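# Slide the paper roll over the wooden holder's post

## Task

Thread the paper roll onto the wooden holder's upright post so that it sits down on the holder's base. Then release it so that no gripper, finger or wrist camera cable is still touching it.

## Robot and tools

ROBOT AND FRAME. Two arms, left_arm and right_arm, each end in a two-finger gripper. All positions and orientations share one scene frame. Its origin is at table-top height, halfway between the two arms' nominal bases. +z points up, +x points out over the table, and left_arm sits on the +y side. The arm names do not match left and right in the images. The real bases sit a little off their nominal places, and only a BASES line gives the calibrated ones. A gripper's fingers point along its own +z axis and close along its own y axis. end_effector_position is the spot between the finger pads, roughly 1 cm short of the fingertips. Reported poses can be off by a few centimetres, more at long reach. In free air an arm may also settle a centimetre or more from its command because of friction and weight, which does not mean it has touched something.

ROW FORMAT. Every commanded row has 16 numbers, even when only one arm moves. The first 8 are for left_arm: x, y, z (metres, scene frame), then qw, qx, qy, qz (quaternion with w first), then opening. The last 8 are the same for right_arm. These are absolute target poses for each gripper, not offsets. Opening runs from -1 (closed) to +1 (fully open, 0.094 m). To hold an arm still, repeat its last reported pose and the opening you want in every row. To keep a gripper's orientation, resend the same target quaternion each time instead of copying a drifted readout. Each control step clips the commanded orientation to within 40 degrees of the measured one. Elbows never fully straighten, and very small moves may not start.

execute_actions takes "actions", a list with zero or one entry. An empty list only looks: it returns the state and pictures. {"rows": [...], "steps": n} runs up to 15 rows over n steps of 1/30 s each, with n from 5 to 15 and a default of 15. One row is used per step, and the last row repeats. {"steps": n} with no rows waits up to 300 steps, counted from the previous result, so your reply time counts toward it. The call is refused, and nothing is sent, if any target is more than 0.6 m from that arm's last reported position along any of its gripper's axes. A result is read 5 steps before the action finishes, and those steps run during your next reply. "cameras" takes ["all"], [] or a list of names; an unknown name rejects the whole call. This tool returns pictures only for an empty list or when cameras are requested.

move takes "target" as one 16-number row or a list of up to 15 rows. It drives each gripper in a straight line, with no distance cap and no obstacle avoidance. "speed" is in m/s, from 0.002 to 2.9, default 0.25, with rotation capped at twice that in rad/s. Give one value or one per target. "blend" is in metres and rounds the corners at intermediate targets (default 0). All paths end together and last from 0.5 s up to 10 s; anything unfinished at 10 s stops short. Faster motion means more lag, more drift from the path and harder contacts, especially with a nearly straight arm. A target set deeper past a contact presses harder. Avoid routing a gripper close to its own base, because that can flip the shoulder posture. The first target's openings are sent at the start. Openings changed in later targets are applied on arrival once everything is at rest, and motion pauses while they change. blocking=false returns about 0.5 s after start. The "move:" line reports the ending: done (within 10 mm and 2 degrees), off_target, moving, held or fault. limits=paced means the pose sent was clipped, and limits=held means steps were withheld. done or off_target says nothing about contact. move returns all pictures unless "cameras" limits them.

wait takes "seconds" from 0 to 10 and sends nothing new. It ends early if a running move finishes. stop brakes a running move, needing room to do so; the fingers keep moving. zoom_image takes "camera" (cam_high, cam_left_wrist or cam_right_wrist) and "region" [x0, y0, x1, y1] in image pixels, at most 504 by 504. It only works on a camera in the latest images. finished_scene takes "scene", the current scene's number.

WHILE YOU THINK. A running move carries on, and fingers keep moving toward their command. Otherwise only a step shown as HELD is retried. "Hand target" shows the pose each arm is currently driven toward. A far pose may need more than one action.

GRIPPING. grip_measured uses the opening scale. With nothing held it can read up to about 2.7 mm too wide. On a hard part under full squeeze it reads a few mm narrower, and narrower still on round parts. The fingers reach full force roughly 0.05 below the first-contact reading, or 0.11 or more for round objects. Close gently on anything that could crush. To release, command an opening well above grip_measured. The pads squeeze with about 50 to 64 N each.

CAMERAS. cam_high is fixed (672x504). cam_left_wrist and cam_right_wrist ride on the wrists, and their pictures can lag slightly while moving. Calibration gives K, distortion and T_world_to_cam for each, mapping scene coordinates into the camera. Fixed cameras may be off by about 2.3 degrees and 9 mm.

JOINTS AND HEAT. Joint order: waist, shoulder, elbow, wrist pitch, wrist yaw, wrist roll, then gripper. Torque readings include gravity, carry offsets and noise, and joints 1 to 3 wrap at ±28 N m. Holding loads, staying stretched out or pushing against an unreachable pose heats the motors. MOTOR HOT appears at 75 °C. At 90 °C the arm folds and goes idle, and at 100 °C it falls limp.

AVOID. Do not drop the roll or let it leave the table, and do not release it while it is still moving. Avoid slams, hard pushes and any contact between the arms. Never close one gripper on the other's fingers; the clearance check does not guard gripper against gripper. A wrist camera cable resting on the roll counts as touching it. Loose objects may get brief random pushes.

Each tool is called after ">>>" as name(argument=value, ...), one argument or row to a line, values as JSON.

## Session

>>> execute_actions(
  actions=[],
  cameras=["all"],
)

Scene clock: 0.00 s of 4400.00 s.
left_arm: end_effector_position=(+0.3990, +0.2155, +0.3339) grip_measured=+1.000 end_effector_quat_wxyz=(+0.613, -0.149, +0.751, -0.193) | right_arm: end_effector_position=(+0.2363, -0.1520, +0.2376) grip_measured=+1.000 end_effector_quat_wxyz=(+0.503, -0.064, +0.821, +0.263)
Joint positions: left_arm=[-0.192 0.968 0.891 -0.096 -0.063 -0.512 0.094] | right_arm=[0.621 0.795 0.631 -0.201 0.071 0.431 0.094]
Joint velocities: within noise
Joint torques (N m): no reading
Motor temperatures (°C): left_arm=[23 24 21 24 22 21 23] | right_arm=[23 23 23 22 22 23 24]
Heat: left arm: 24 °C; right arm: 24 °C.
Hand target: left_arm +0.3971, +0.2160, +0.3393; +0.618, -0.147, +0.748, -0.193 | right_arm +0.2363, -0.1523, +0.2440; +0.509, -0.063, +0.816, +0.265

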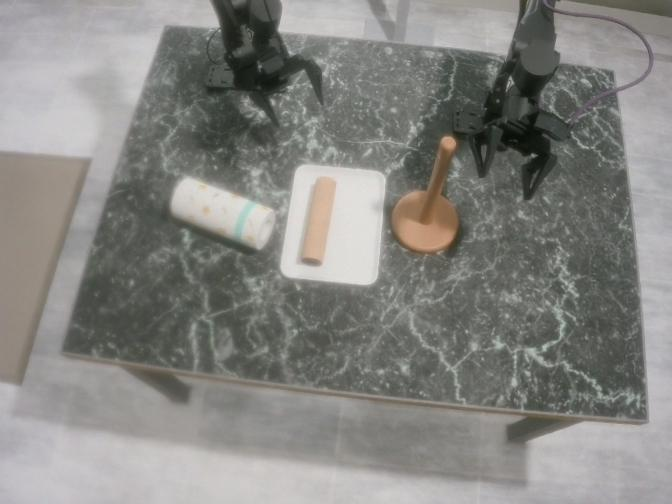

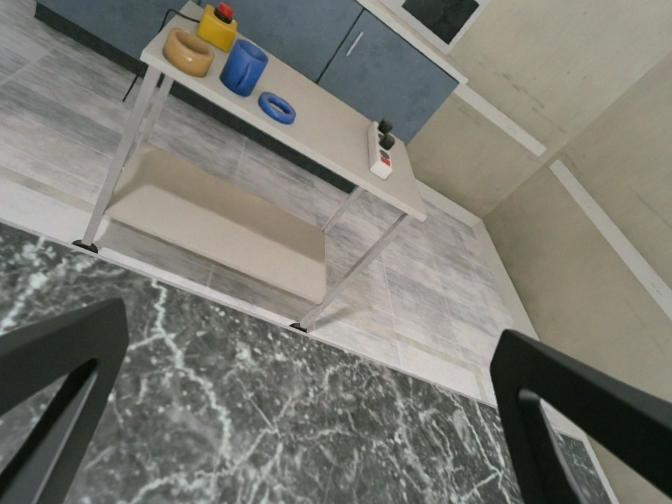

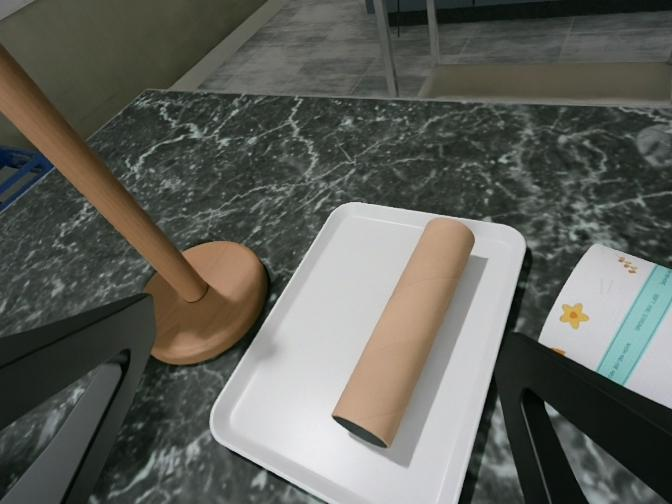

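>>> zoom_image(
  camera="cam_high",
  region=[150, 150, 300, 270],
)

>>> zoom_image(
  camera="cam_high",
  region=[370, 120, 490, 270],
)

>>> zoom_image(
  camera="cam_right_wrist",
  region=[0, 0, 504, 504],
)

Scaled by 3.360 from the camera's 672x504 image, which has a finer 960x720 frame.

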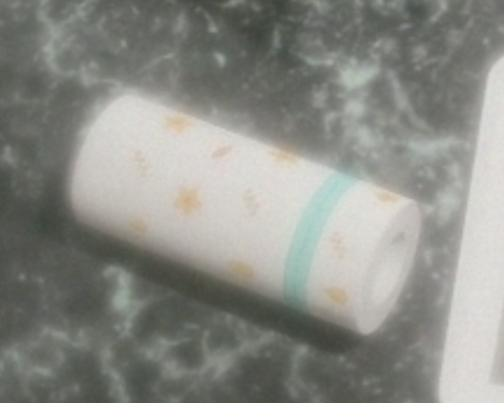

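Scaled by 3.360 from the camera's 672x504 image, which has a finer 960x720 frame.

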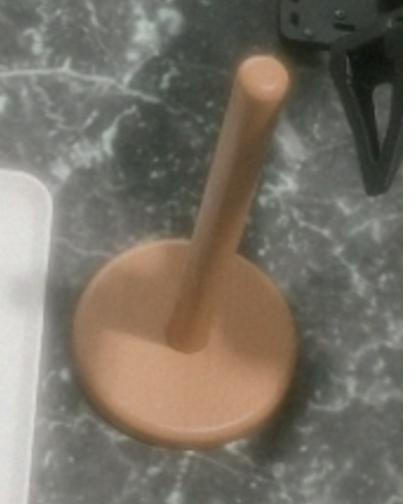

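Scaled by 1.000.

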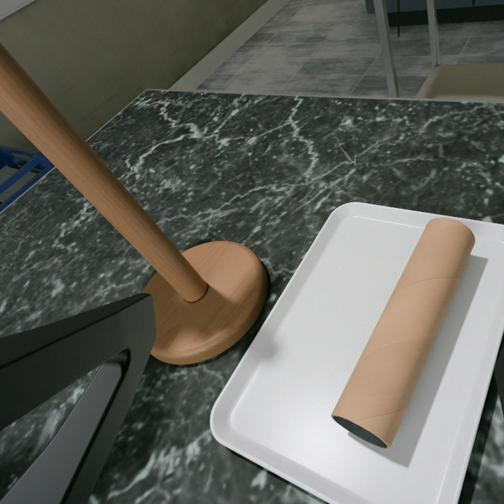

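>>> move(
  target=[0.337, 0.520, 0.334, 0.6402, -0.4250, 0.6368, 0.0563, 1.0, 0.367, -0.296, 0.180, 0.0, -0.5975, 0.8017, 0.0, 1.0],
  speed=0.7,
  cameras=["cam_high", "cam_right_wrist"],
)

Scene clock: 13.37 s of 4400.00 s.
left_arm: end_effector_position=(+0.3355, +0.5148, +0.3174) grip_measured=+1.000 end_effector_quat_wxyz=(+0.628, -0.433, +0.645, +0.047) | right_arm: end_effector_position=(+0.3640, -0.2975, +0.1805) grip_measured=+1.000 end_effector_quat_wxyz=(+0.026, -0.592, +0.805, -0.012)
Joint positions: left_arm=[0.699 1.067 0.902 -0.043 0.05 -0.507 0.094] | right_arm=[0.068 2.03 2.084 -1.568 -0.007 -1.187 0.094]
Joint velocities: within noise
Joint torques (N m): left_arm=[0.46 -2.71 11.22 2.26 -0.05 0.13] | right_arm=[0.47 -9.83 9.1 0.14 0.05 -0.02]
Motor temperatures (°C): left_arm=[23 24 22 28 22 21 23] | right_arm=[23 24 24 25 22 23 24]
Heat: left arm: 28 °C; right arm: 25 °C.
Hand target: left_arm +0.3364, +0.5195, +0.3340; +0.641, -0.425, +0.637, +0.056 | right_arm +0.3668, -0.2959, +0.1795; +0.021, -0.597, +0.802, -0.013
Off the commanded pose: left_arm 0.017 m, 2 deg | right_arm 0.003 m, 3 deg.
joint sent to its limit (right arm) — joint 4 (wrist pitch), lower limit.
Kept back: nothing.
move: off_target (left_arm, right_arm)
camera_calibration:
cam_right_wrist: T_world_to_cam=[[0.983276, -0.179908, 0.028318, -0.417419], [-0.172778, -0.872313, 0.457404, -0.255391], [-0.0575885, -0.454647, -0.888808, 0.150028], [0, 0, 0, 1]] pos_world=[0.374952, -0.229668, 0.261984]
Images, in order (width x height): cam_high 672x504, cam_right_wrist 672x504.

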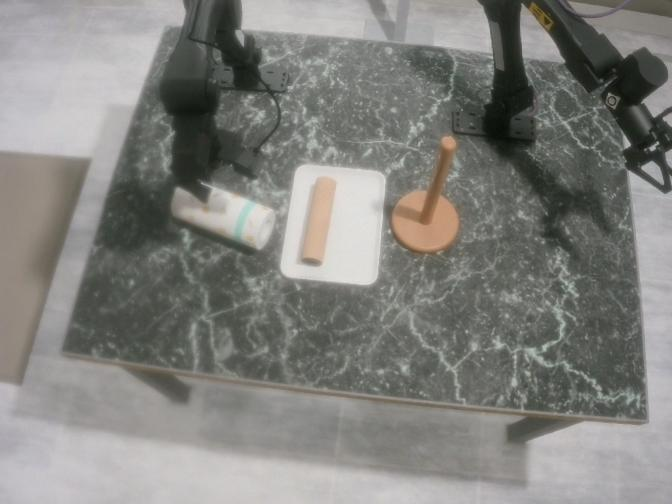

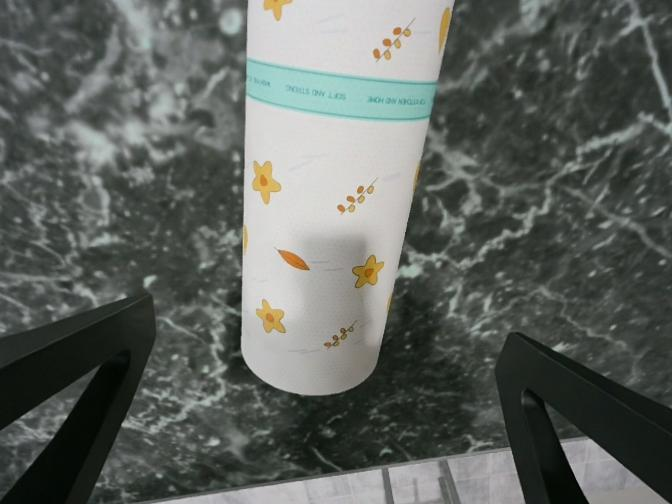

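>>> zoom_image(
  camera="cam_right_wrist",
  region=[130, 0, 530, 420],
)

>>> zoom_image(
  camera="cam_high",
  region=[150, 130, 290, 270],
)

Scaled by 1.200 from the camera's 672x504 image, which has a finer 960x720 frame.

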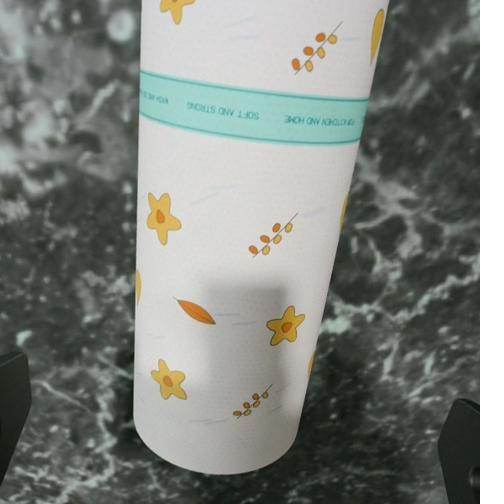

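Scaled by 3.600 from the camera's 672x504 image, which has a finer 960x720 frame.

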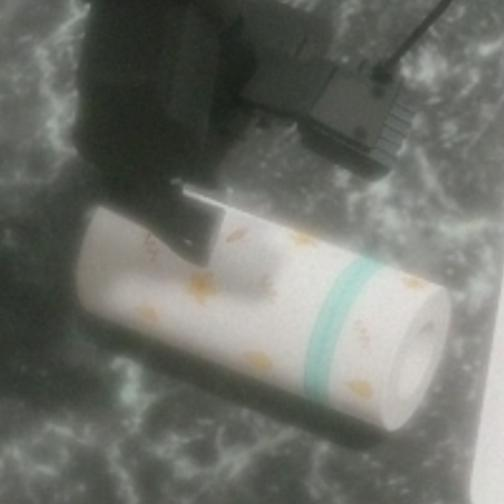

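>>> move(
  target=[
    [0.337, 0.520, 0.334, 0.6402, -0.4250, 0.6368, 0.0563, 1.0, 0.3662, -0.2985, 0.044, 0.0, -0.5922, 0.8056, 0.0, 1.0],
    [0.337, 0.520, 0.334, 0.6402, -0.4250, 0.6368, 0.0563, 1.0, 0.3662, -0.2985, 0.044, 0.0, -0.5922, 0.8056, 0.0, 0.68],
    [0.337, 0.520, 0.334, 0.6402, -0.4250, 0.6368, 0.0563, 1.0, 0.3662, -0.2985, 0.16, 0.0, -0.5922, 0.8056, 0.0, 0.68],
  ],
  speed=[0.25, 0.25, 0.3],
  cameras=["cam_high", "cam_right_wrist"],
)

Scene clock: 21.57 s of 4400.00 s.
left_arm: end_effector_position=(+0.3355, +0.5148, +0.3175) grip_measured=+1.000 end_effector_quat_wxyz=(+0.628, -0.433, +0.644, +0.047) | right_arm: end_effector_position=(+0.3635, -0.2991, +0.1624) grip_measured=+0.686 end_effector_quat_wxyz=(+0.005, -0.593, +0.805, -0.004)
Joint positions: left_arm=[0.699 1.067 0.902 -0.043 0.05 -0.507 0.094] | right_arm=[0.068 2.057 2.051 -1.552 0.002 -1.188 0.079]
Joint velocities: within noise
Joint torques (N m): left_arm=[0.5 -2.74 11.22 2.26 -0.05 0.11] | right_arm=[0.05 -9.91 9.03 0.07 -0.03 0.04]
Motor temperatures (°C): left_arm=[23 24 23 29 22 21 23] | right_arm=[23 24 24 25 22 23 24]
Heat: left arm: 29 °C; right arm: 25 °C.
Hand target: left_arm +0.3364, +0.5195, +0.3340; +0.641, -0.425, +0.637, +0.056 | right_arm +0.3661, -0.2984, +0.1599; +0.000, -0.592, +0.806, +0.000
Off the commanded pose: left_arm 0.017 m, 2 deg | right_arm 0.004 m, 1 deg.
Kept back: nothing.
move: off_target (left_arm); target 2's new opening was sent with right_arm's hand 0.012 m and 1 deg from that target
camera_calibration:
cam_right_wrist: T_world_to_cam=[[0.983768, -0.179059, -0.0117997, -0.410068], [-0.152056, -0.866717, 0.475057, -0.257327], [-0.0952904, -0.465552, -0.879876, 0.142225], [0, 0, 0, 1]] pos_world=[0.377836, -0.230243, 0.242547]
Images, in order (width x height): cam_high 672x504, cam_right_wrist 672x504.

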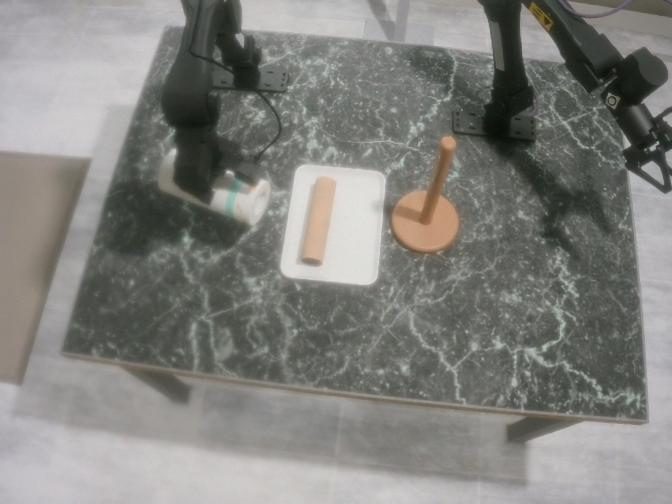

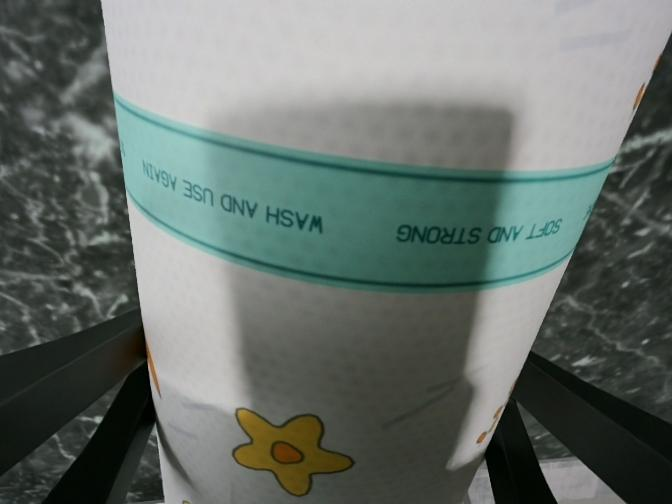

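>>> move(
  target=[
    [0.337, 0.520, 0.334, 0.6402, -0.4250, 0.6368, 0.0563, 1.0, 0.335, 0.0, 0.452, 0.6272, -0.3265, 0.6272, 0.3265, 0.64],
    [0.337, 0.520, 0.334, 0.6402, -0.4250, 0.6368, 0.0563, 1.0, 0.3157, 0.1237, 0.452, 0.6272, -0.3265, 0.6272, 0.3265, 0.64],
  ],
  speed=[0.7, 0.3],
  blend=[0.03, 0.0],
  cameras=["cam_high", "cam_right_wrist"],
)

Scene clock: 31.47 s of 4400.00 s.
left_arm: end_effector_position=(+0.3355, +0.5148, +0.3175) grip_measured=+1.000 end_effector_quat_wxyz=(+0.628, -0.433, +0.644, +0.047) | right_arm: end_effector_position=(+0.3082, +0.1216, +0.4390) grip_measured=+0.662 end_effector_quat_wxyz=(+0.613, -0.340, +0.636, +0.324)
Joint positions: left_arm=[0.699 1.067 0.902 -0.043 0.05 -0.507 0.094] | right_arm=[0.898 1.774 1.821 -0.085 -0.066 -0.006 0.078]
Joint velocities: within noise
Joint torques (N m): left_arm=[0.54 -2.73 11.14 2.27 -0.06 0.13] | right_arm=[-0.32 -8.66 11.7 2.18 0.12 0.1]
Motor temperatures (°C): left_arm=[23 24 23 29 22 21 23] | right_arm=[23 25 24 25 22 23 25]
Heat: left arm: 29 °C; right arm: 25 °C.
Hand target: left_arm +0.3364, +0.5195, +0.3340; +0.641, -0.425, +0.637, +0.056 | right_arm +0.3151, +0.1228, +0.4517; +0.627, -0.326, +0.627, +0.327
Off the commanded pose: left_arm 0.017 m, 2 deg | right_arm 0.015 m, 2 deg.
Kept back: nothing.
move: off_target (left_arm, right_arm)
camera_calibration:
cam_right_wrist: T_world_to_cam=[[0.83895, -0.529741, 0.124647, -0.249695], [-0.183418, -0.490883, -0.851699, 0.513882], [0.512367, 0.691671, -0.508991, 0.0853253], [0, 0, 0, 1]] pos_world=[0.26002, 0.060965, 0.512226]
Images, in order (width x height): cam_high 672x504, cam_right_wrist 672x504.

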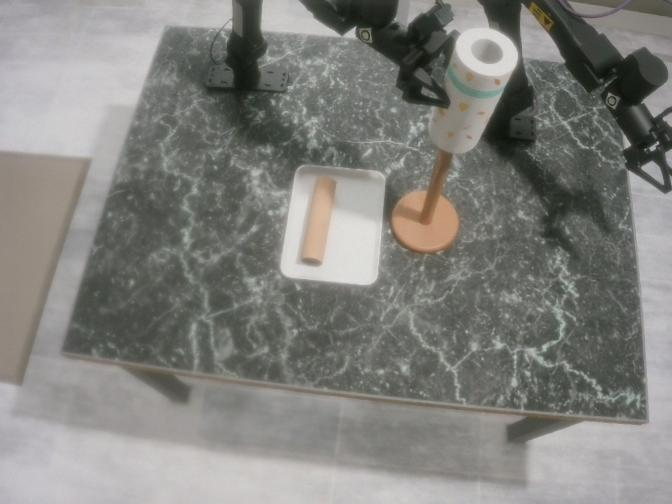

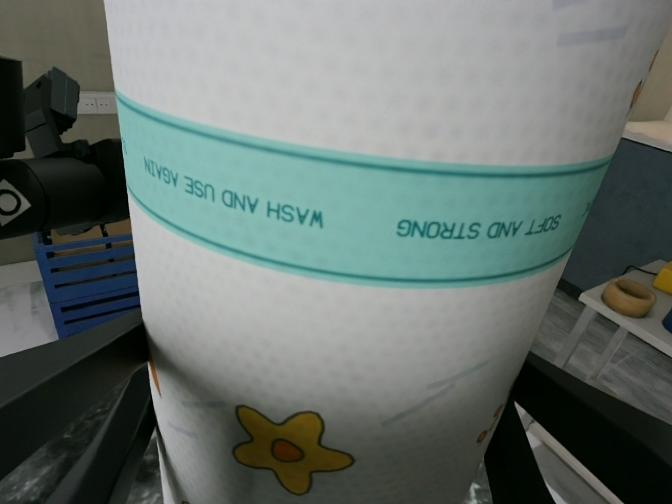

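>>> zoom_image(
  camera="cam_high",
  region=[380, 10, 540, 170],
)

>>> zoom_image(
  camera="cam_high",
  region=[380, 120, 500, 260],
)

Scaled by 3.150 from the camera's 672x504 image, which has a finer 960x720 frame.

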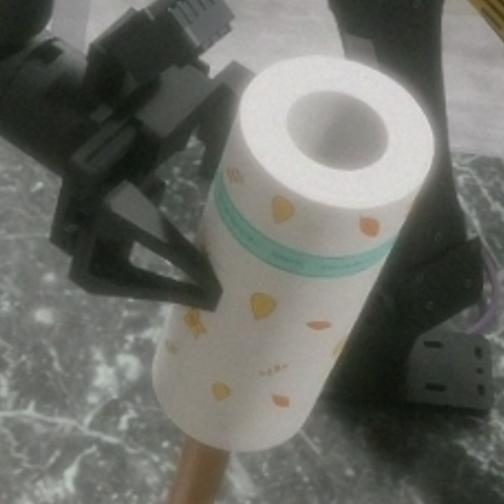

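Scaled by 3.600 from the camera's 672x504 image, which has a finer 960x720 frame.

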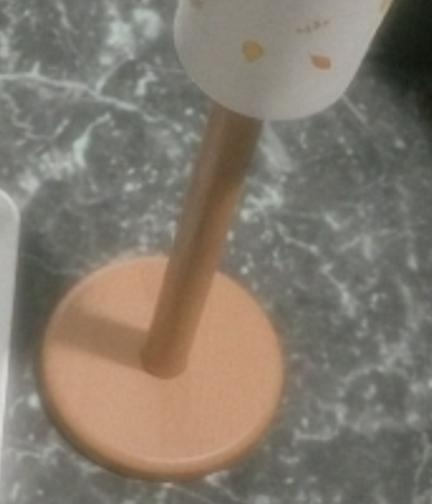

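>>> move(
  target=[0.337, 0.520, 0.334, 0.6402, -0.4250, 0.6368, 0.0563, 1.0, 0.3165, 0.1130, 0.446, 0.6463, -0.3098, 0.6072, 0.3428, 0.64],
  speed=0.15,
  cameras=["cam_high"],
)

>>> zoom_image(
  camera="cam_high",
  region=[380, 10, 540, 170],
)

Scene clock: 35.90 s of 4400.00 s.
left_arm: end_effector_position=(+0.3355, +0.5148, +0.3175) grip_measured=+1.000 end_effector_quat_wxyz=(+0.628, -0.433, +0.644, +0.047) | right_arm: end_effector_position=(+0.3198, +0.1206, +0.4294) grip_measured=+0.662 end_effector_quat_wxyz=(+0.633, -0.319, +0.622, +0.334)
Joint positions: left_arm=[0.699 1.067 0.902 -0.043 0.05 -0.507 0.094] | right_arm=[0.882 1.774 1.719 0.079 -0.064 0.013 0.078]
Joint velocities: within noise
Joint torques (N m): left_arm=[0.5 -2.8 11.15 2.27 -0.03 0.12] | right_arm=[-0.44 -13.41 6.79 2.27 -0.11 0.11]
Motor temperatures (°C): left_arm=[23 24 23 30 22 21 23] | right_arm=[23 25 24 26 22 23 25]
Heat: left arm: 30 °C; right arm: 26 °C.
Hand target: left_arm +0.3364, +0.5195, +0.3339; +0.641, -0.425, +0.637, +0.056 | right_arm +0.3165, +0.1130, +0.4459; +0.646, -0.310, +0.607, +0.343
Off the commanded pose: left_arm 0.017 m, 2 deg | right_arm 0.019 m, 3 deg.
Kept back: nothing.
move: off_target (left_arm, right_arm)
Images, in order (width x height): cam_high 672x504.

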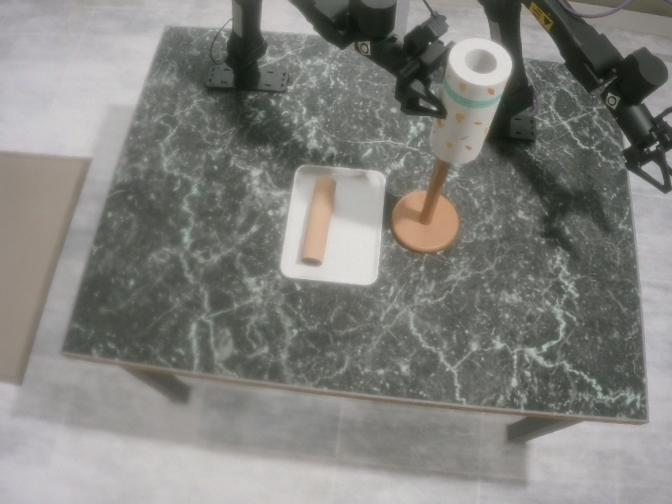

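Scaled by 3.150 from the camera's 672x504 image, which has a finer 960x720 frame.

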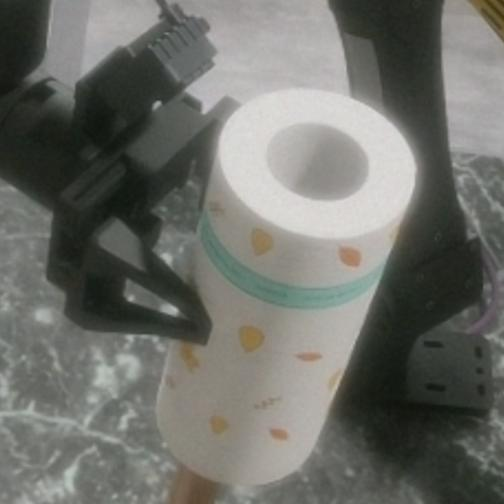

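>>> move(
  target=[0.337, 0.520, 0.334, 0.6402, -0.4250, 0.6368, 0.0563, 1.0, 0.3075, 0.1030, 0.452, 0.6463, -0.3098, 0.6072, 0.3428, 0.64],
  speed=0.15,
  cameras=["cam_high"],
)

>>> zoom_image(
  camera="cam_high",
  region=[380, 10, 540, 170],
)

Scene clock: 38.47 s of 4400.00 s.
left_arm: end_effector_position=(+0.3355, +0.5148, +0.3175) grip_measured=+1.000 end_effector_quat_wxyz=(+0.628, -0.433, +0.644, +0.047) | right_arm: end_effector_position=(+0.3166, +0.1166, +0.4295) grip_measured=+0.662 end_effector_quat_wxyz=(+0.633, -0.319, +0.622, +0.334)
Joint positions: left_arm=[0.699 1.067 0.902 -0.043 0.05 -0.507 0.094] | right_arm=[0.882 1.754 1.696 0.081 -0.064 0.013 0.078]
Joint velocities: within noise
Joint torques (N m): left_arm=[0.5 -2.81 11.25 2.26 -0.06 0.13] | right_arm=[-0.29 -15.73 6.26 2.06 -0.06 0.1]
Motor temperatures (°C): left_arm=[23 24 24 30 22 21 23] | right_arm=[23 26 24 26 22 23 25]
Heat: left arm: 30 °C; right arm: 26 °C.
Hand target: left_arm +0.3364, +0.5195, +0.3339; +0.641, -0.425, +0.637, +0.056 | right_arm +0.3079, +0.1037, +0.4519; +0.646, -0.310, +0.607, +0.343
Off the commanded pose: left_arm 0.017 m, 2 deg | right_arm 0.028 m, 3 deg.
Kept back: nothing.
move: off_target (left_arm, right_arm)
Images, in order (width x height): cam_high 672x504.

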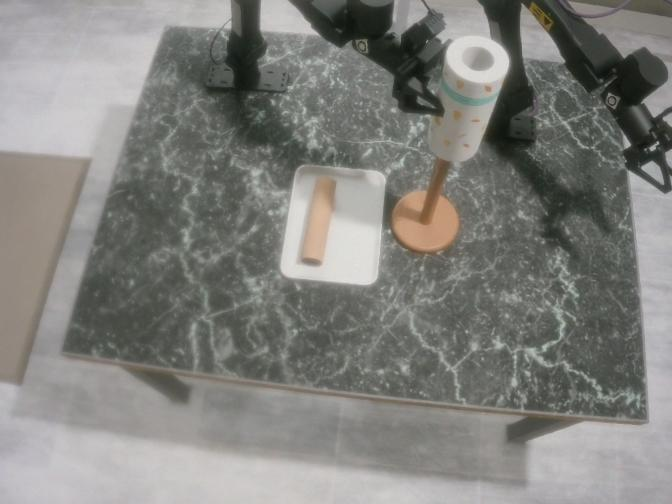

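Scaled by 3.150 from the camera's 672x504 image, which has a finer 960x720 frame.

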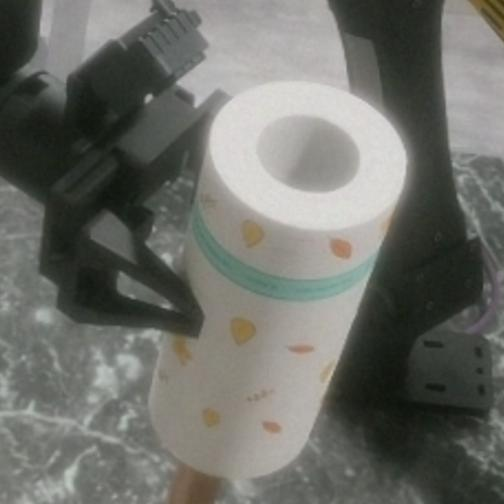

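>>> move(
  target=[
    [0.337, 0.520, 0.334, 0.6402, -0.4250, 0.6368, 0.0563, 1.0, 0.310, 0.110, 0.492, 0.6494, -0.3033, 0.6038, 0.3489, 0.64],
    [0.337, 0.520, 0.334, 0.6402, -0.4250, 0.6368, 0.0563, 1.0, 0.3105, 0.1115, 0.425, 0.6494, -0.3033, 0.6038, 0.3489, 0.64],
  ],
  speed=[0.15, 0.12],
  cameras=["cam_high"],
)

>>> zoom_image(
  camera="cam_high",
  region=[380, 10, 540, 170],
)

Scene clock: 41.33 s of 4400.00 s.
left_arm: end_effector_position=(+0.3355, +0.5148, +0.3175) grip_measured=+1.000 end_effector_quat_wxyz=(+0.628, -0.433, +0.644, +0.047) | right_arm: end_effector_position=(+0.3189, +0.1195, +0.4004) grip_measured=+0.662 end_effector_quat_wxyz=(+0.631, -0.315, +0.624, +0.338)
Joint positions: left_arm=[0.699 1.067 0.902 -0.043 0.05 -0.507 0.094] | right_arm=[0.882 1.754 1.578 0.201 -0.064 0.026 0.078]
Joint velocities: within noise
Joint torques (N m): left_arm=[0.42 -2.74 11.21 2.24 -0.05 0.13] | right_arm=[0.32 -14.54 7.06 2.3 0.03 0.09]
Motor temperatures (°C): left_arm=[23 24 24 30 22 21 23] | right_arm=[23 26 24 27 22 23 25]
Heat: left arm: 30 °C; right arm: 27 °C.
Hand target: left_arm +0.3364, +0.5195, +0.3339; +0.641, -0.425, +0.637, +0.056 | right_arm +0.3106, +0.1115, +0.4247; +0.649, -0.303, +0.604, +0.349
Off the commanded pose: left_arm 0.017 m, 2 deg | right_arm 0.027 m, 4 deg.
Kept back: nothing.
move: off_target (left_arm, right_arm)
Images, in order (width x height): cam_high 672x504.

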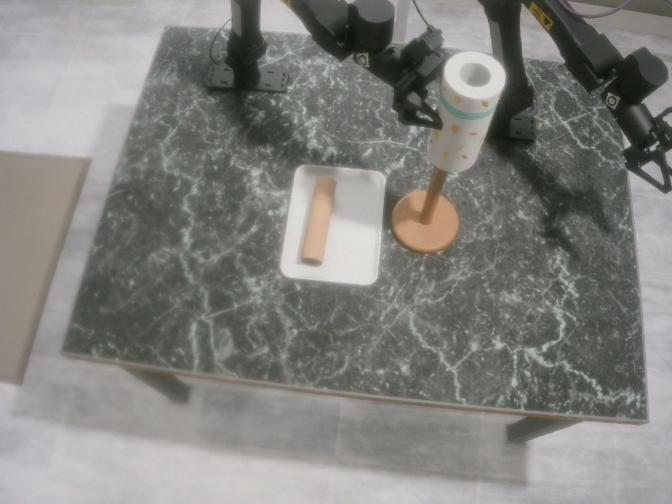

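Scaled by 3.150 from the camera's 672x504 image, which has a finer 960x720 frame.

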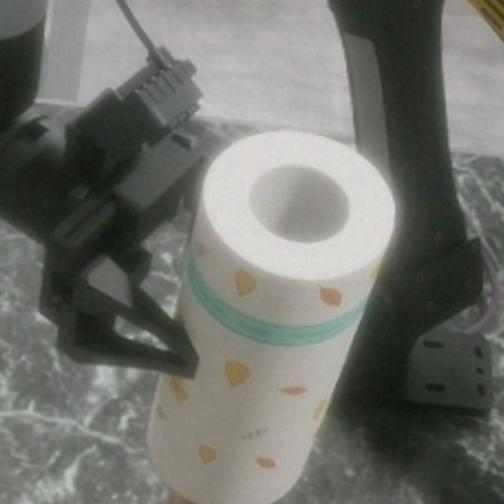

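>>> move(
  target=[0.337, 0.520, 0.334, 0.6402, -0.4250, 0.6368, 0.0563, 1.0, 0.3005, 0.1043, 0.450, 0.6494, -0.3033, 0.6038, 0.3489, 0.64],
  speed=0.15,
  cameras=["cam_high"],
)

>>> zoom_image(
  camera="cam_high",
  region=[390, 20, 530, 190],
)

Scene clock: 43.77 s of 4400.00 s.
left_arm: end_effector_position=(+0.3355, +0.5148, +0.3175) grip_measured=+1.000 end_effector_quat_wxyz=(+0.628, -0.433, +0.644, +0.047) | right_arm: end_effector_position=(+0.3118, +0.1148, +0.4014) grip_measured=+0.662 end_effector_quat_wxyz=(+0.621, -0.320, +0.633, +0.334)
Joint positions: left_arm=[0.699 1.067 0.902 -0.043 0.05 -0.507 0.094] | right_arm=[0.887 1.725 1.578 0.141 -0.062 0.026 0.078]
Joint velocities: within noise
Joint torques (N m): left_arm=[0.47 -2.78 11.22 2.26 -0.05 0.13] | right_arm=[0.53 -15.27 11.92 2.01 0.11 0.1]
Motor temperatures (°C): left_arm=[23 24 24 30 22 21 23] | right_arm=[23 26 24 27 22 23 25]
Heat: left arm: 30 °C; right arm: 27 °C.
Hand target: left_arm +0.3364, +0.5195, +0.3339; +0.641, -0.425, +0.637, +0.056 | right_arm +0.2997, +0.1028, +0.4489; +0.649, -0.303, +0.604, +0.349
Off the commanded pose: left_arm 0.017 m, 2 deg | right_arm 0.051 m, 5 deg.
Kept back: nothing.
move: off_target (left_arm, right_arm)
Images, in order (width x height): cam_high 672x504.

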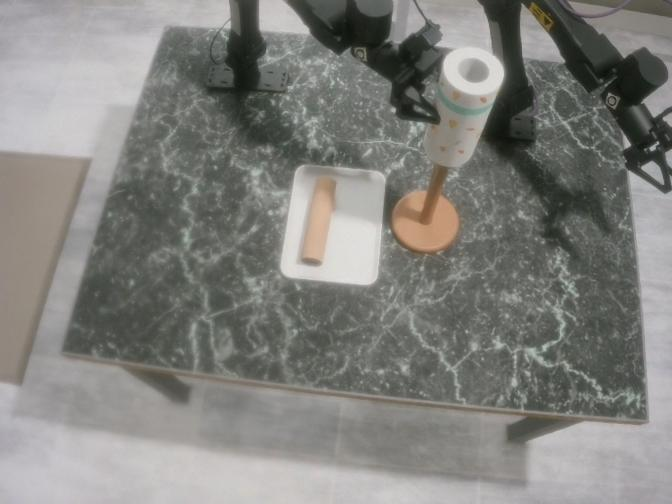

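Scaled by 2.965 from the camera's 672x504 image, which has a finer 960x720 frame.

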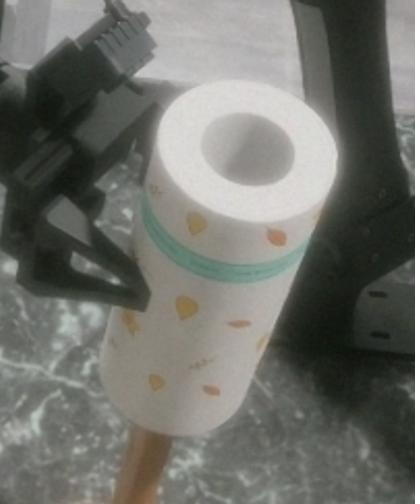

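>>> move(
  target=[0.337, 0.520, 0.334, 0.6402, -0.4250, 0.6368, 0.0563, 1.0, 0.3000, 0.1025, 0.380, 0.6513, -0.3000, 0.6020, 0.3518, 0.64],
  speed=0.1,
  cameras=["cam_high"],
)

>>> zoom_image(
  camera="cam_high",
  region=[390, 40, 530, 210],
)

Scene clock: 46.20 s of 4400.00 s.
left_arm: end_effector_position=(+0.3355, +0.5148, +0.3175) grip_measured=+1.000 end_effector_quat_wxyz=(+0.628, -0.433, +0.644, +0.047) | right_arm: end_effector_position=(+0.3083, +0.1096, +0.3581) grip_measured=+0.662 end_effector_quat_wxyz=(+0.634, -0.311, +0.620, +0.341)
Joint positions: left_arm=[0.699 1.067 0.902 -0.043 0.05 -0.507 0.094] | right_arm=[0.887 1.705 1.34 0.404 -0.059 0.031 0.078]
Joint velocities: within noise
Joint torques (N m): left_arm=[0.57 -2.82 11.15 2.26 -0.04 0.12] | right_arm=[0.49 -14.08 6.63 2.27 0.08 0.1]
Motor temperatures (°C): left_arm=[23 24 24 30 22 21 23] | right_arm=[23 26 24 28 22 23 25]
Heat: left arm: 30 °C; right arm: 28 °C.
Hand target: left_arm +0.3364, +0.5195, +0.3339; +0.641, -0.425, +0.637, +0.056 | right_arm +0.3003, +0.1026, +0.3798; +0.651, -0.300, +0.602, +0.352
Off the commanded pose: left_arm 0.017 m, 2 deg | right_arm 0.024 m, 3 deg.
Kept back: nothing.
move: off_target (left_arm, right_arm)
Images, in order (width x height): cam_high 672x504.

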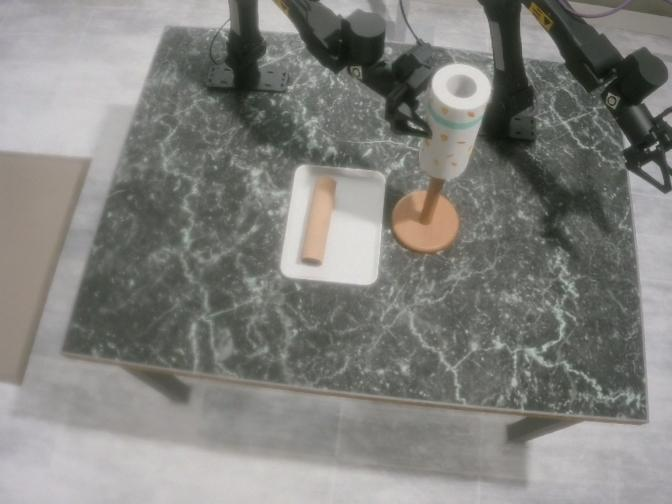

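Scaled by 2.965 from the camera's 672x504 image, which has a finer 960x720 frame.

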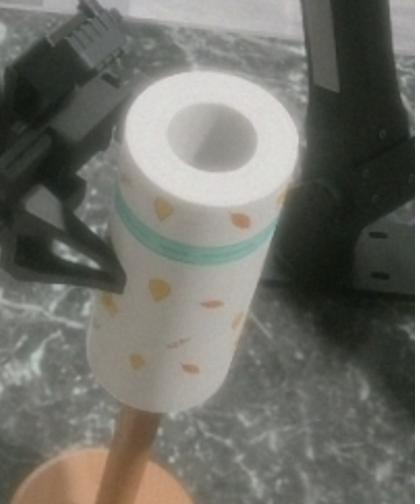

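>>> move(
  target=[
    [0.337, 0.520, 0.334, 0.6402, -0.4250, 0.6368, 0.0563, 1.0, 0.3055, 0.1100, 0.21, 0.6513, -0.3000, 0.6020, 0.3518, 0.64],
    [0.337, 0.520, 0.334, 0.6402, -0.4250, 0.6368, 0.0563, 1.0, 0.3075, 0.1125, 0.158, 0.6513, -0.3000, 0.6020, 0.3518, 0.64],
  ],
  speed=[0.2, 0.08],
  blend=[0.02, 0.0],
  cameras=["cam_high"],
)

>>> zoom_image(
  camera="cam_high",
  region=[370, 90, 510, 260],
)

Scene clock: 49.30 s of 4400.00 s.
left_arm: end_effector_position=(+0.3355, +0.5148, +0.3175) grip_measured=+1.000 end_effector_quat_wxyz=(+0.628, -0.433, +0.644, +0.047) | right_arm: end_effector_position=(+0.3114, +0.1118, +0.1638) grip_measured=+0.662 end_effector_quat_wxyz=(+0.650, -0.302, +0.605, +0.347)
Joint positions: left_arm=[0.699 1.067 0.902 -0.043 0.05 -0.507 0.094] | right_arm=[0.887 2.121 0.956 1.251 -0.053 0.031 0.078]
Joint velocities: within noise
Joint torques (N m): left_arm=[0.46 -2.81 11.22 2.25 -0.06 0.14] | right_arm=[0.59 -10.18 4.68 2.37 0.03 0.09]
Motor temperatures (°C): left_arm=[23 24 24 30 22 21 23] | right_arm=[23 26 24 28 22 23 25]
Heat: left arm: 30 °C; right arm: 28 °C.
Hand target: left_arm +0.3364, +0.5195, +0.3339; +0.641, -0.425, +0.637, +0.056 | right_arm +0.3075, +0.1124, +0.1579; +0.651, -0.300, +0.602, +0.352
Off the commanded pose: left_arm 0.017 m, 2 deg | right_arm 0.007 m, 1 deg.
Kept back: nothing.
move: off_target (left_arm)
Images, in order (width x height): cam_high 672x504.

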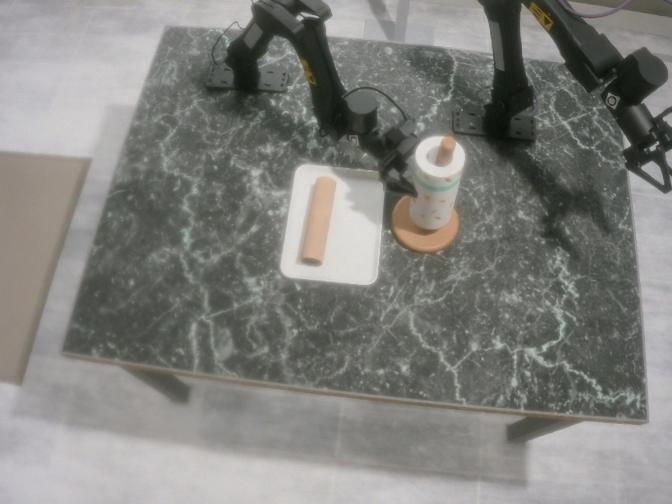

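Scaled by 2.965 from the camera's 672x504 image, which has a finer 960x720 frame.

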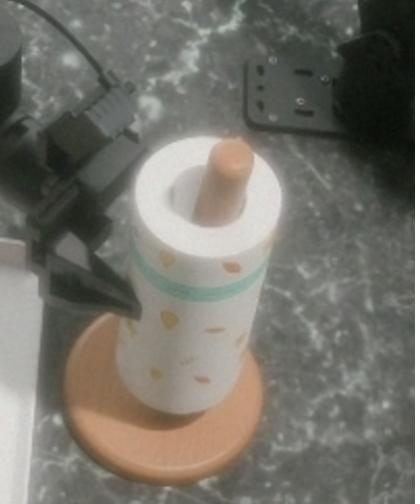

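>>> move(
  target=[0.337, 0.520, 0.334, 0.6402, -0.4250, 0.6368, 0.0563, 1.0, 0.3085, 0.1155, 0.124, 0.6513, -0.3000, 0.6020, 0.3518, 0.64],
  speed=0.06,
  cameras=["cam_high"],
)

>>> zoom_image(
  camera="cam_high",
  region=[370, 90, 510, 260],
)

Scene clock: 50.67 s of 4400.00 s.
left_arm: end_effector_position=(+0.3355, +0.5148, +0.3175) grip_measured=+1.000 end_effector_quat_wxyz=(+0.628, -0.433, +0.644, +0.047) | right_arm: end_effector_position=(+0.3117, +0.1122, +0.1331) grip_measured=+0.662 end_effector_quat_wxyz=(+0.653, -0.300, +0.601, +0.348)
Joint positions: left_arm=[0.699 1.067 0.902 -0.043 0.05 -0.507 0.094] | right_arm=[0.887 2.235 0.956 1.375 -0.053 0.032 0.078]
Joint velocities: within noise
Joint torques (N m): left_arm=[0.47 -2.82 11.25 2.27 -0.06 0.13] | right_arm=[0.76 -9.76 5.29 2.17 0.06 0.08]
Motor temperatures (°C): left_arm=[23 24 24 31 22 21 23] | right_arm=[23 26 24 29 22 23 25]
Heat: left arm: 31 °C; right arm: 29 °C.
Hand target: left_arm +0.3364, +0.5195, +0.3339; +0.641, -0.425, +0.637, +0.056 | right_arm +0.3084, +0.1152, +0.1240; +0.651, -0.300, +0.602, +0.351
Off the commanded pose: left_arm 0.017 m, 2 deg | right_arm 0.010 m, 0 deg.
Kept back: nothing.
move: off_target (left_arm)
Images, in order (width x height): cam_high 672x504.

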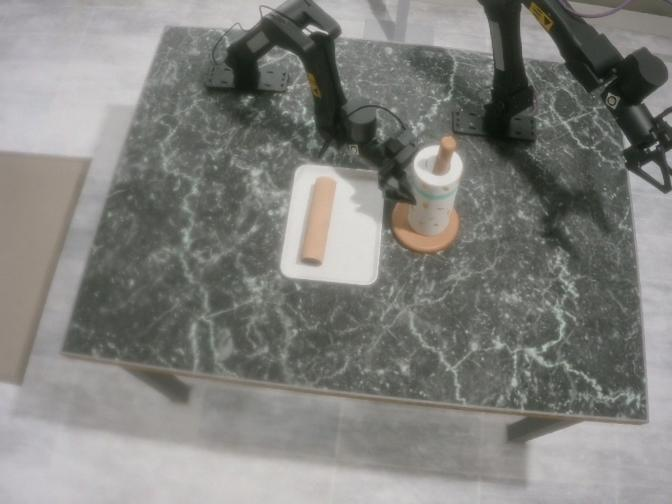

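Scaled by 2.965 from the camera's 672x504 image, which has a finer 960x720 frame.

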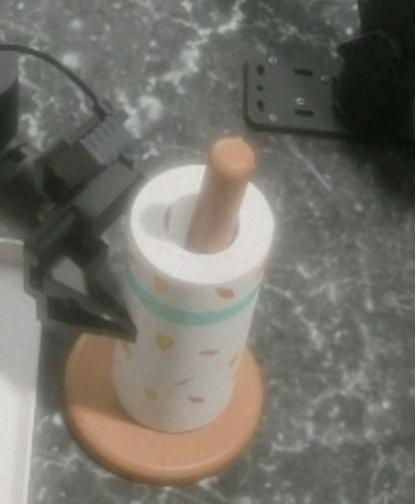

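>>> move(
  target=[0.337, 0.520, 0.334, 0.6402, -0.4250, 0.6368, 0.0563, 1.0, 0.314, 0.120, 0.112, 0.6513, -0.3000, 0.6020, 0.3518, 0.64],
  speed=0.06,
  cameras=["cam_high"],
)

>>> zoom_image(
  camera="cam_high",
  region=[370, 90, 510, 260],
)

Scene clock: 52.23 s of 4400.00 s.
left_arm: end_effector_position=(+0.3355, +0.5148, +0.3175) grip_measured=+1.000 end_effector_quat_wxyz=(+0.628, -0.433, +0.644, +0.047) | right_arm: end_effector_position=(+0.3128, +0.1136, +0.1310) grip_measured=+0.662 end_effector_quat_wxyz=(+0.664, -0.295, +0.589, +0.353)
Joint positions: left_arm=[0.699 1.067 0.902 -0.043 0.05 -0.507 0.094] | right_arm=[0.887 2.279 0.972 1.438 -0.053 0.032 0.078]
Joint velocities: within noise
Joint torques (N m): left_arm=[0.5 -2.78 11.15 2.26 -0.05 0.12] | right_arm=[0.47 -9.01 6.91 1.69 0 0.1]
Motor temperatures (°C): left_arm=[23 24 24 31 22 21 23] | right_arm=[23 26 24 29 22 23 25]
Heat: left arm: 31 °C; right arm: 29 °C.
Hand target: left_arm +0.3364, +0.5195, +0.3339; +0.641, -0.425, +0.637, +0.056 | right_arm +0.3133, +0.1189, +0.1121; +0.651, -0.300, +0.602, +0.352
Off the commanded pose: left_arm 0.017 m, 2 deg | right_arm 0.020 m, 2 deg.
Kept back: nothing.
move: off_target (left_arm, right_arm)
Images, in order (width x height): cam_high 672x504.

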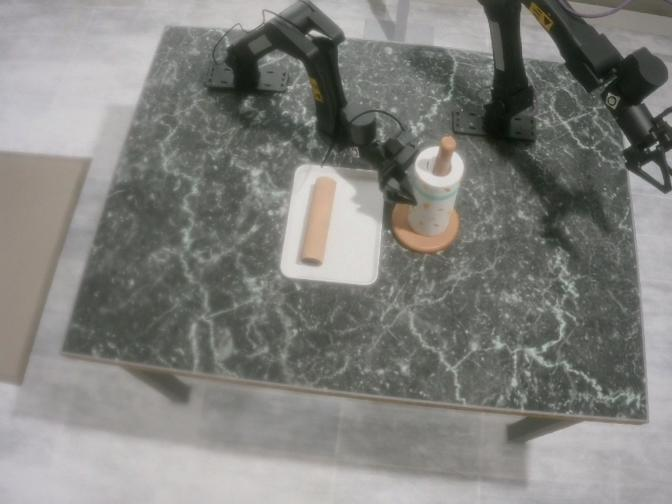

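Scaled by 2.965 from the camera's 672x504 image, which has a finer 960x720 frame.

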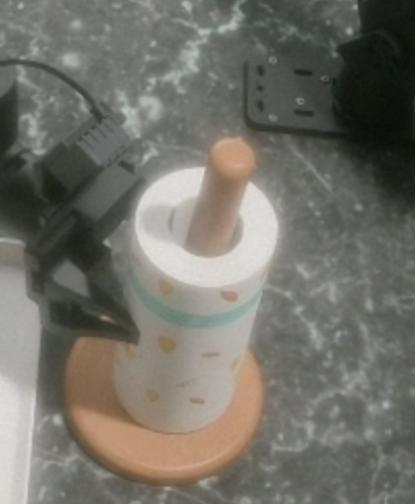

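>>> move(
  target=[
    [0.337, 0.520, 0.334, 0.6402, -0.4250, 0.6368, 0.0563, 1.0, 0.3128, 0.1136, 0.130, 0.664, -0.295, 0.589, 0.353, 0.64],
    [0.337, 0.520, 0.334, 0.6402, -0.4250, 0.6368, 0.0563, 1.0, 0.3128, 0.1136, 0.130, 0.664, -0.295, 0.589, 0.353, 1.0],
    [0.337, 0.520, 0.334, 0.6402, -0.4250, 0.6368, 0.0563, 1.0, 0.2470, 0.0206, 0.142, 0.664, -0.295, 0.589, 0.353, 1.0],
  ],
  speed=[0.1, 0.1, 0.16],
  cameras=["cam_high", "cam_right_wrist"],
)

>>> zoom_image(
  camera="cam_high",
  region=[370, 90, 510, 260],
)

Scene clock: 55.77 s of 4400.00 s.
left_arm: end_effector_position=(+0.3355, +0.5148, +0.3175) grip_measured=+1.000 end_effector_quat_wxyz=(+0.628, -0.433, +0.644, +0.047) | right_arm: end_effector_position=(+0.2488, +0.0247, +0.1130) grip_measured=+0.998 end_effector_quat_wxyz=(+0.616, -0.316, +0.642, +0.329)
Joint positions: left_arm=[0.699 1.067 0.902 -0.043 0.05 -0.507 0.094] | right_arm=[0.872 1.989 0.479 1.485 -0.062 0.032 0.094]
Joint velocities: within noise
Joint torques (N m): left_arm=[0.49 -2.76 11.14 2.27 -0.05 0.13] | right_arm=[-0.61 -12.26 2.63 2.79 -0.12 0]
Motor temperatures (°C): left_arm=[23 24 24 31 22 21 23] | right_arm=[23 27 24 29 22 23 25]
Heat: left arm: 31 °C; right arm: 29 °C.
Hand target: left_arm +0.3364, +0.5195, +0.3339; +0.641, -0.425, +0.637, +0.056 | right_arm +0.2471, +0.0210, +0.1414; +0.646, -0.306, +0.610, +0.343
Off the commanded pose: left_arm 0.017 m, 2 deg | right_arm 0.029 m, 9 deg.
joint sent to its limit (right arm) — joint 4 (wrist pitch), upper limit.
Kept back: nothing.
move: off_target (left_arm, right_arm)
camera_calibration:
cam_right_wrist: T_world_to_cam=[[0.824287, -0.559321, 0.0878127, -0.202021], [-0.217746, -0.456349, -0.862747, 0.186654], [0.522625, 0.69203, -0.497953, 0.0130293], [0, 0, 0, 1]] pos_world=[0.200357, -0.0368317, 0.185263]
Images, in order (width x height): cam_high 672x504, cam_right_wrist 672x504.

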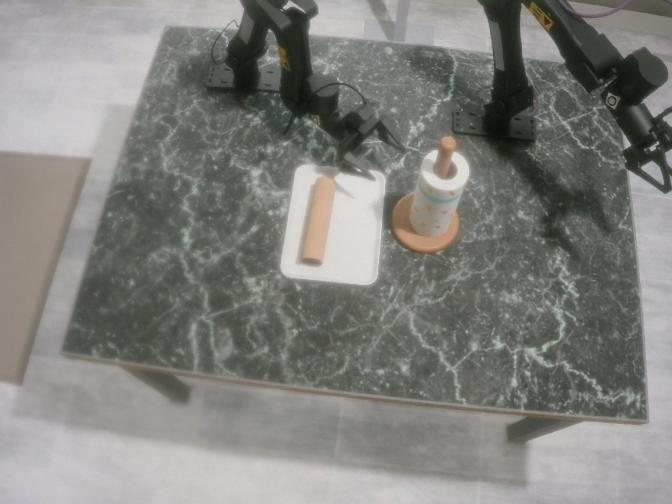

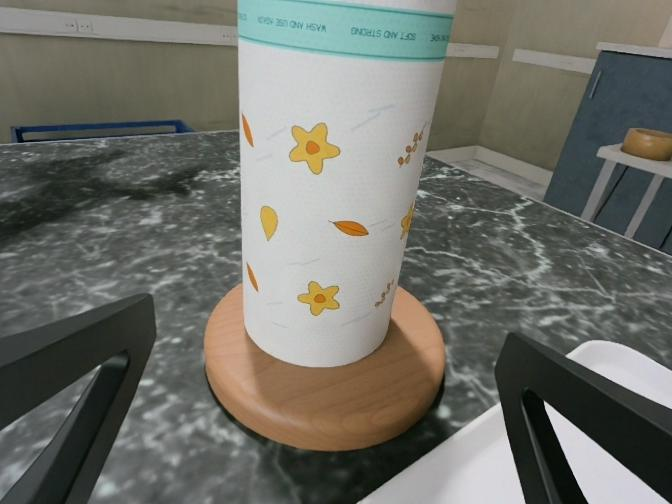

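Scaled by 2.965 from the camera's 672x504 image, which has a finer 960x720 frame.

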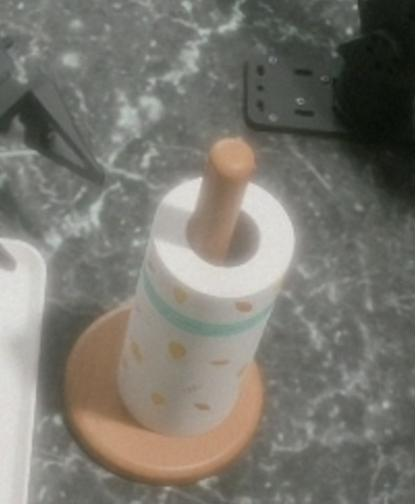

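>>> finished_scene(
  scene=1,
)

The scene is finished: the task was done.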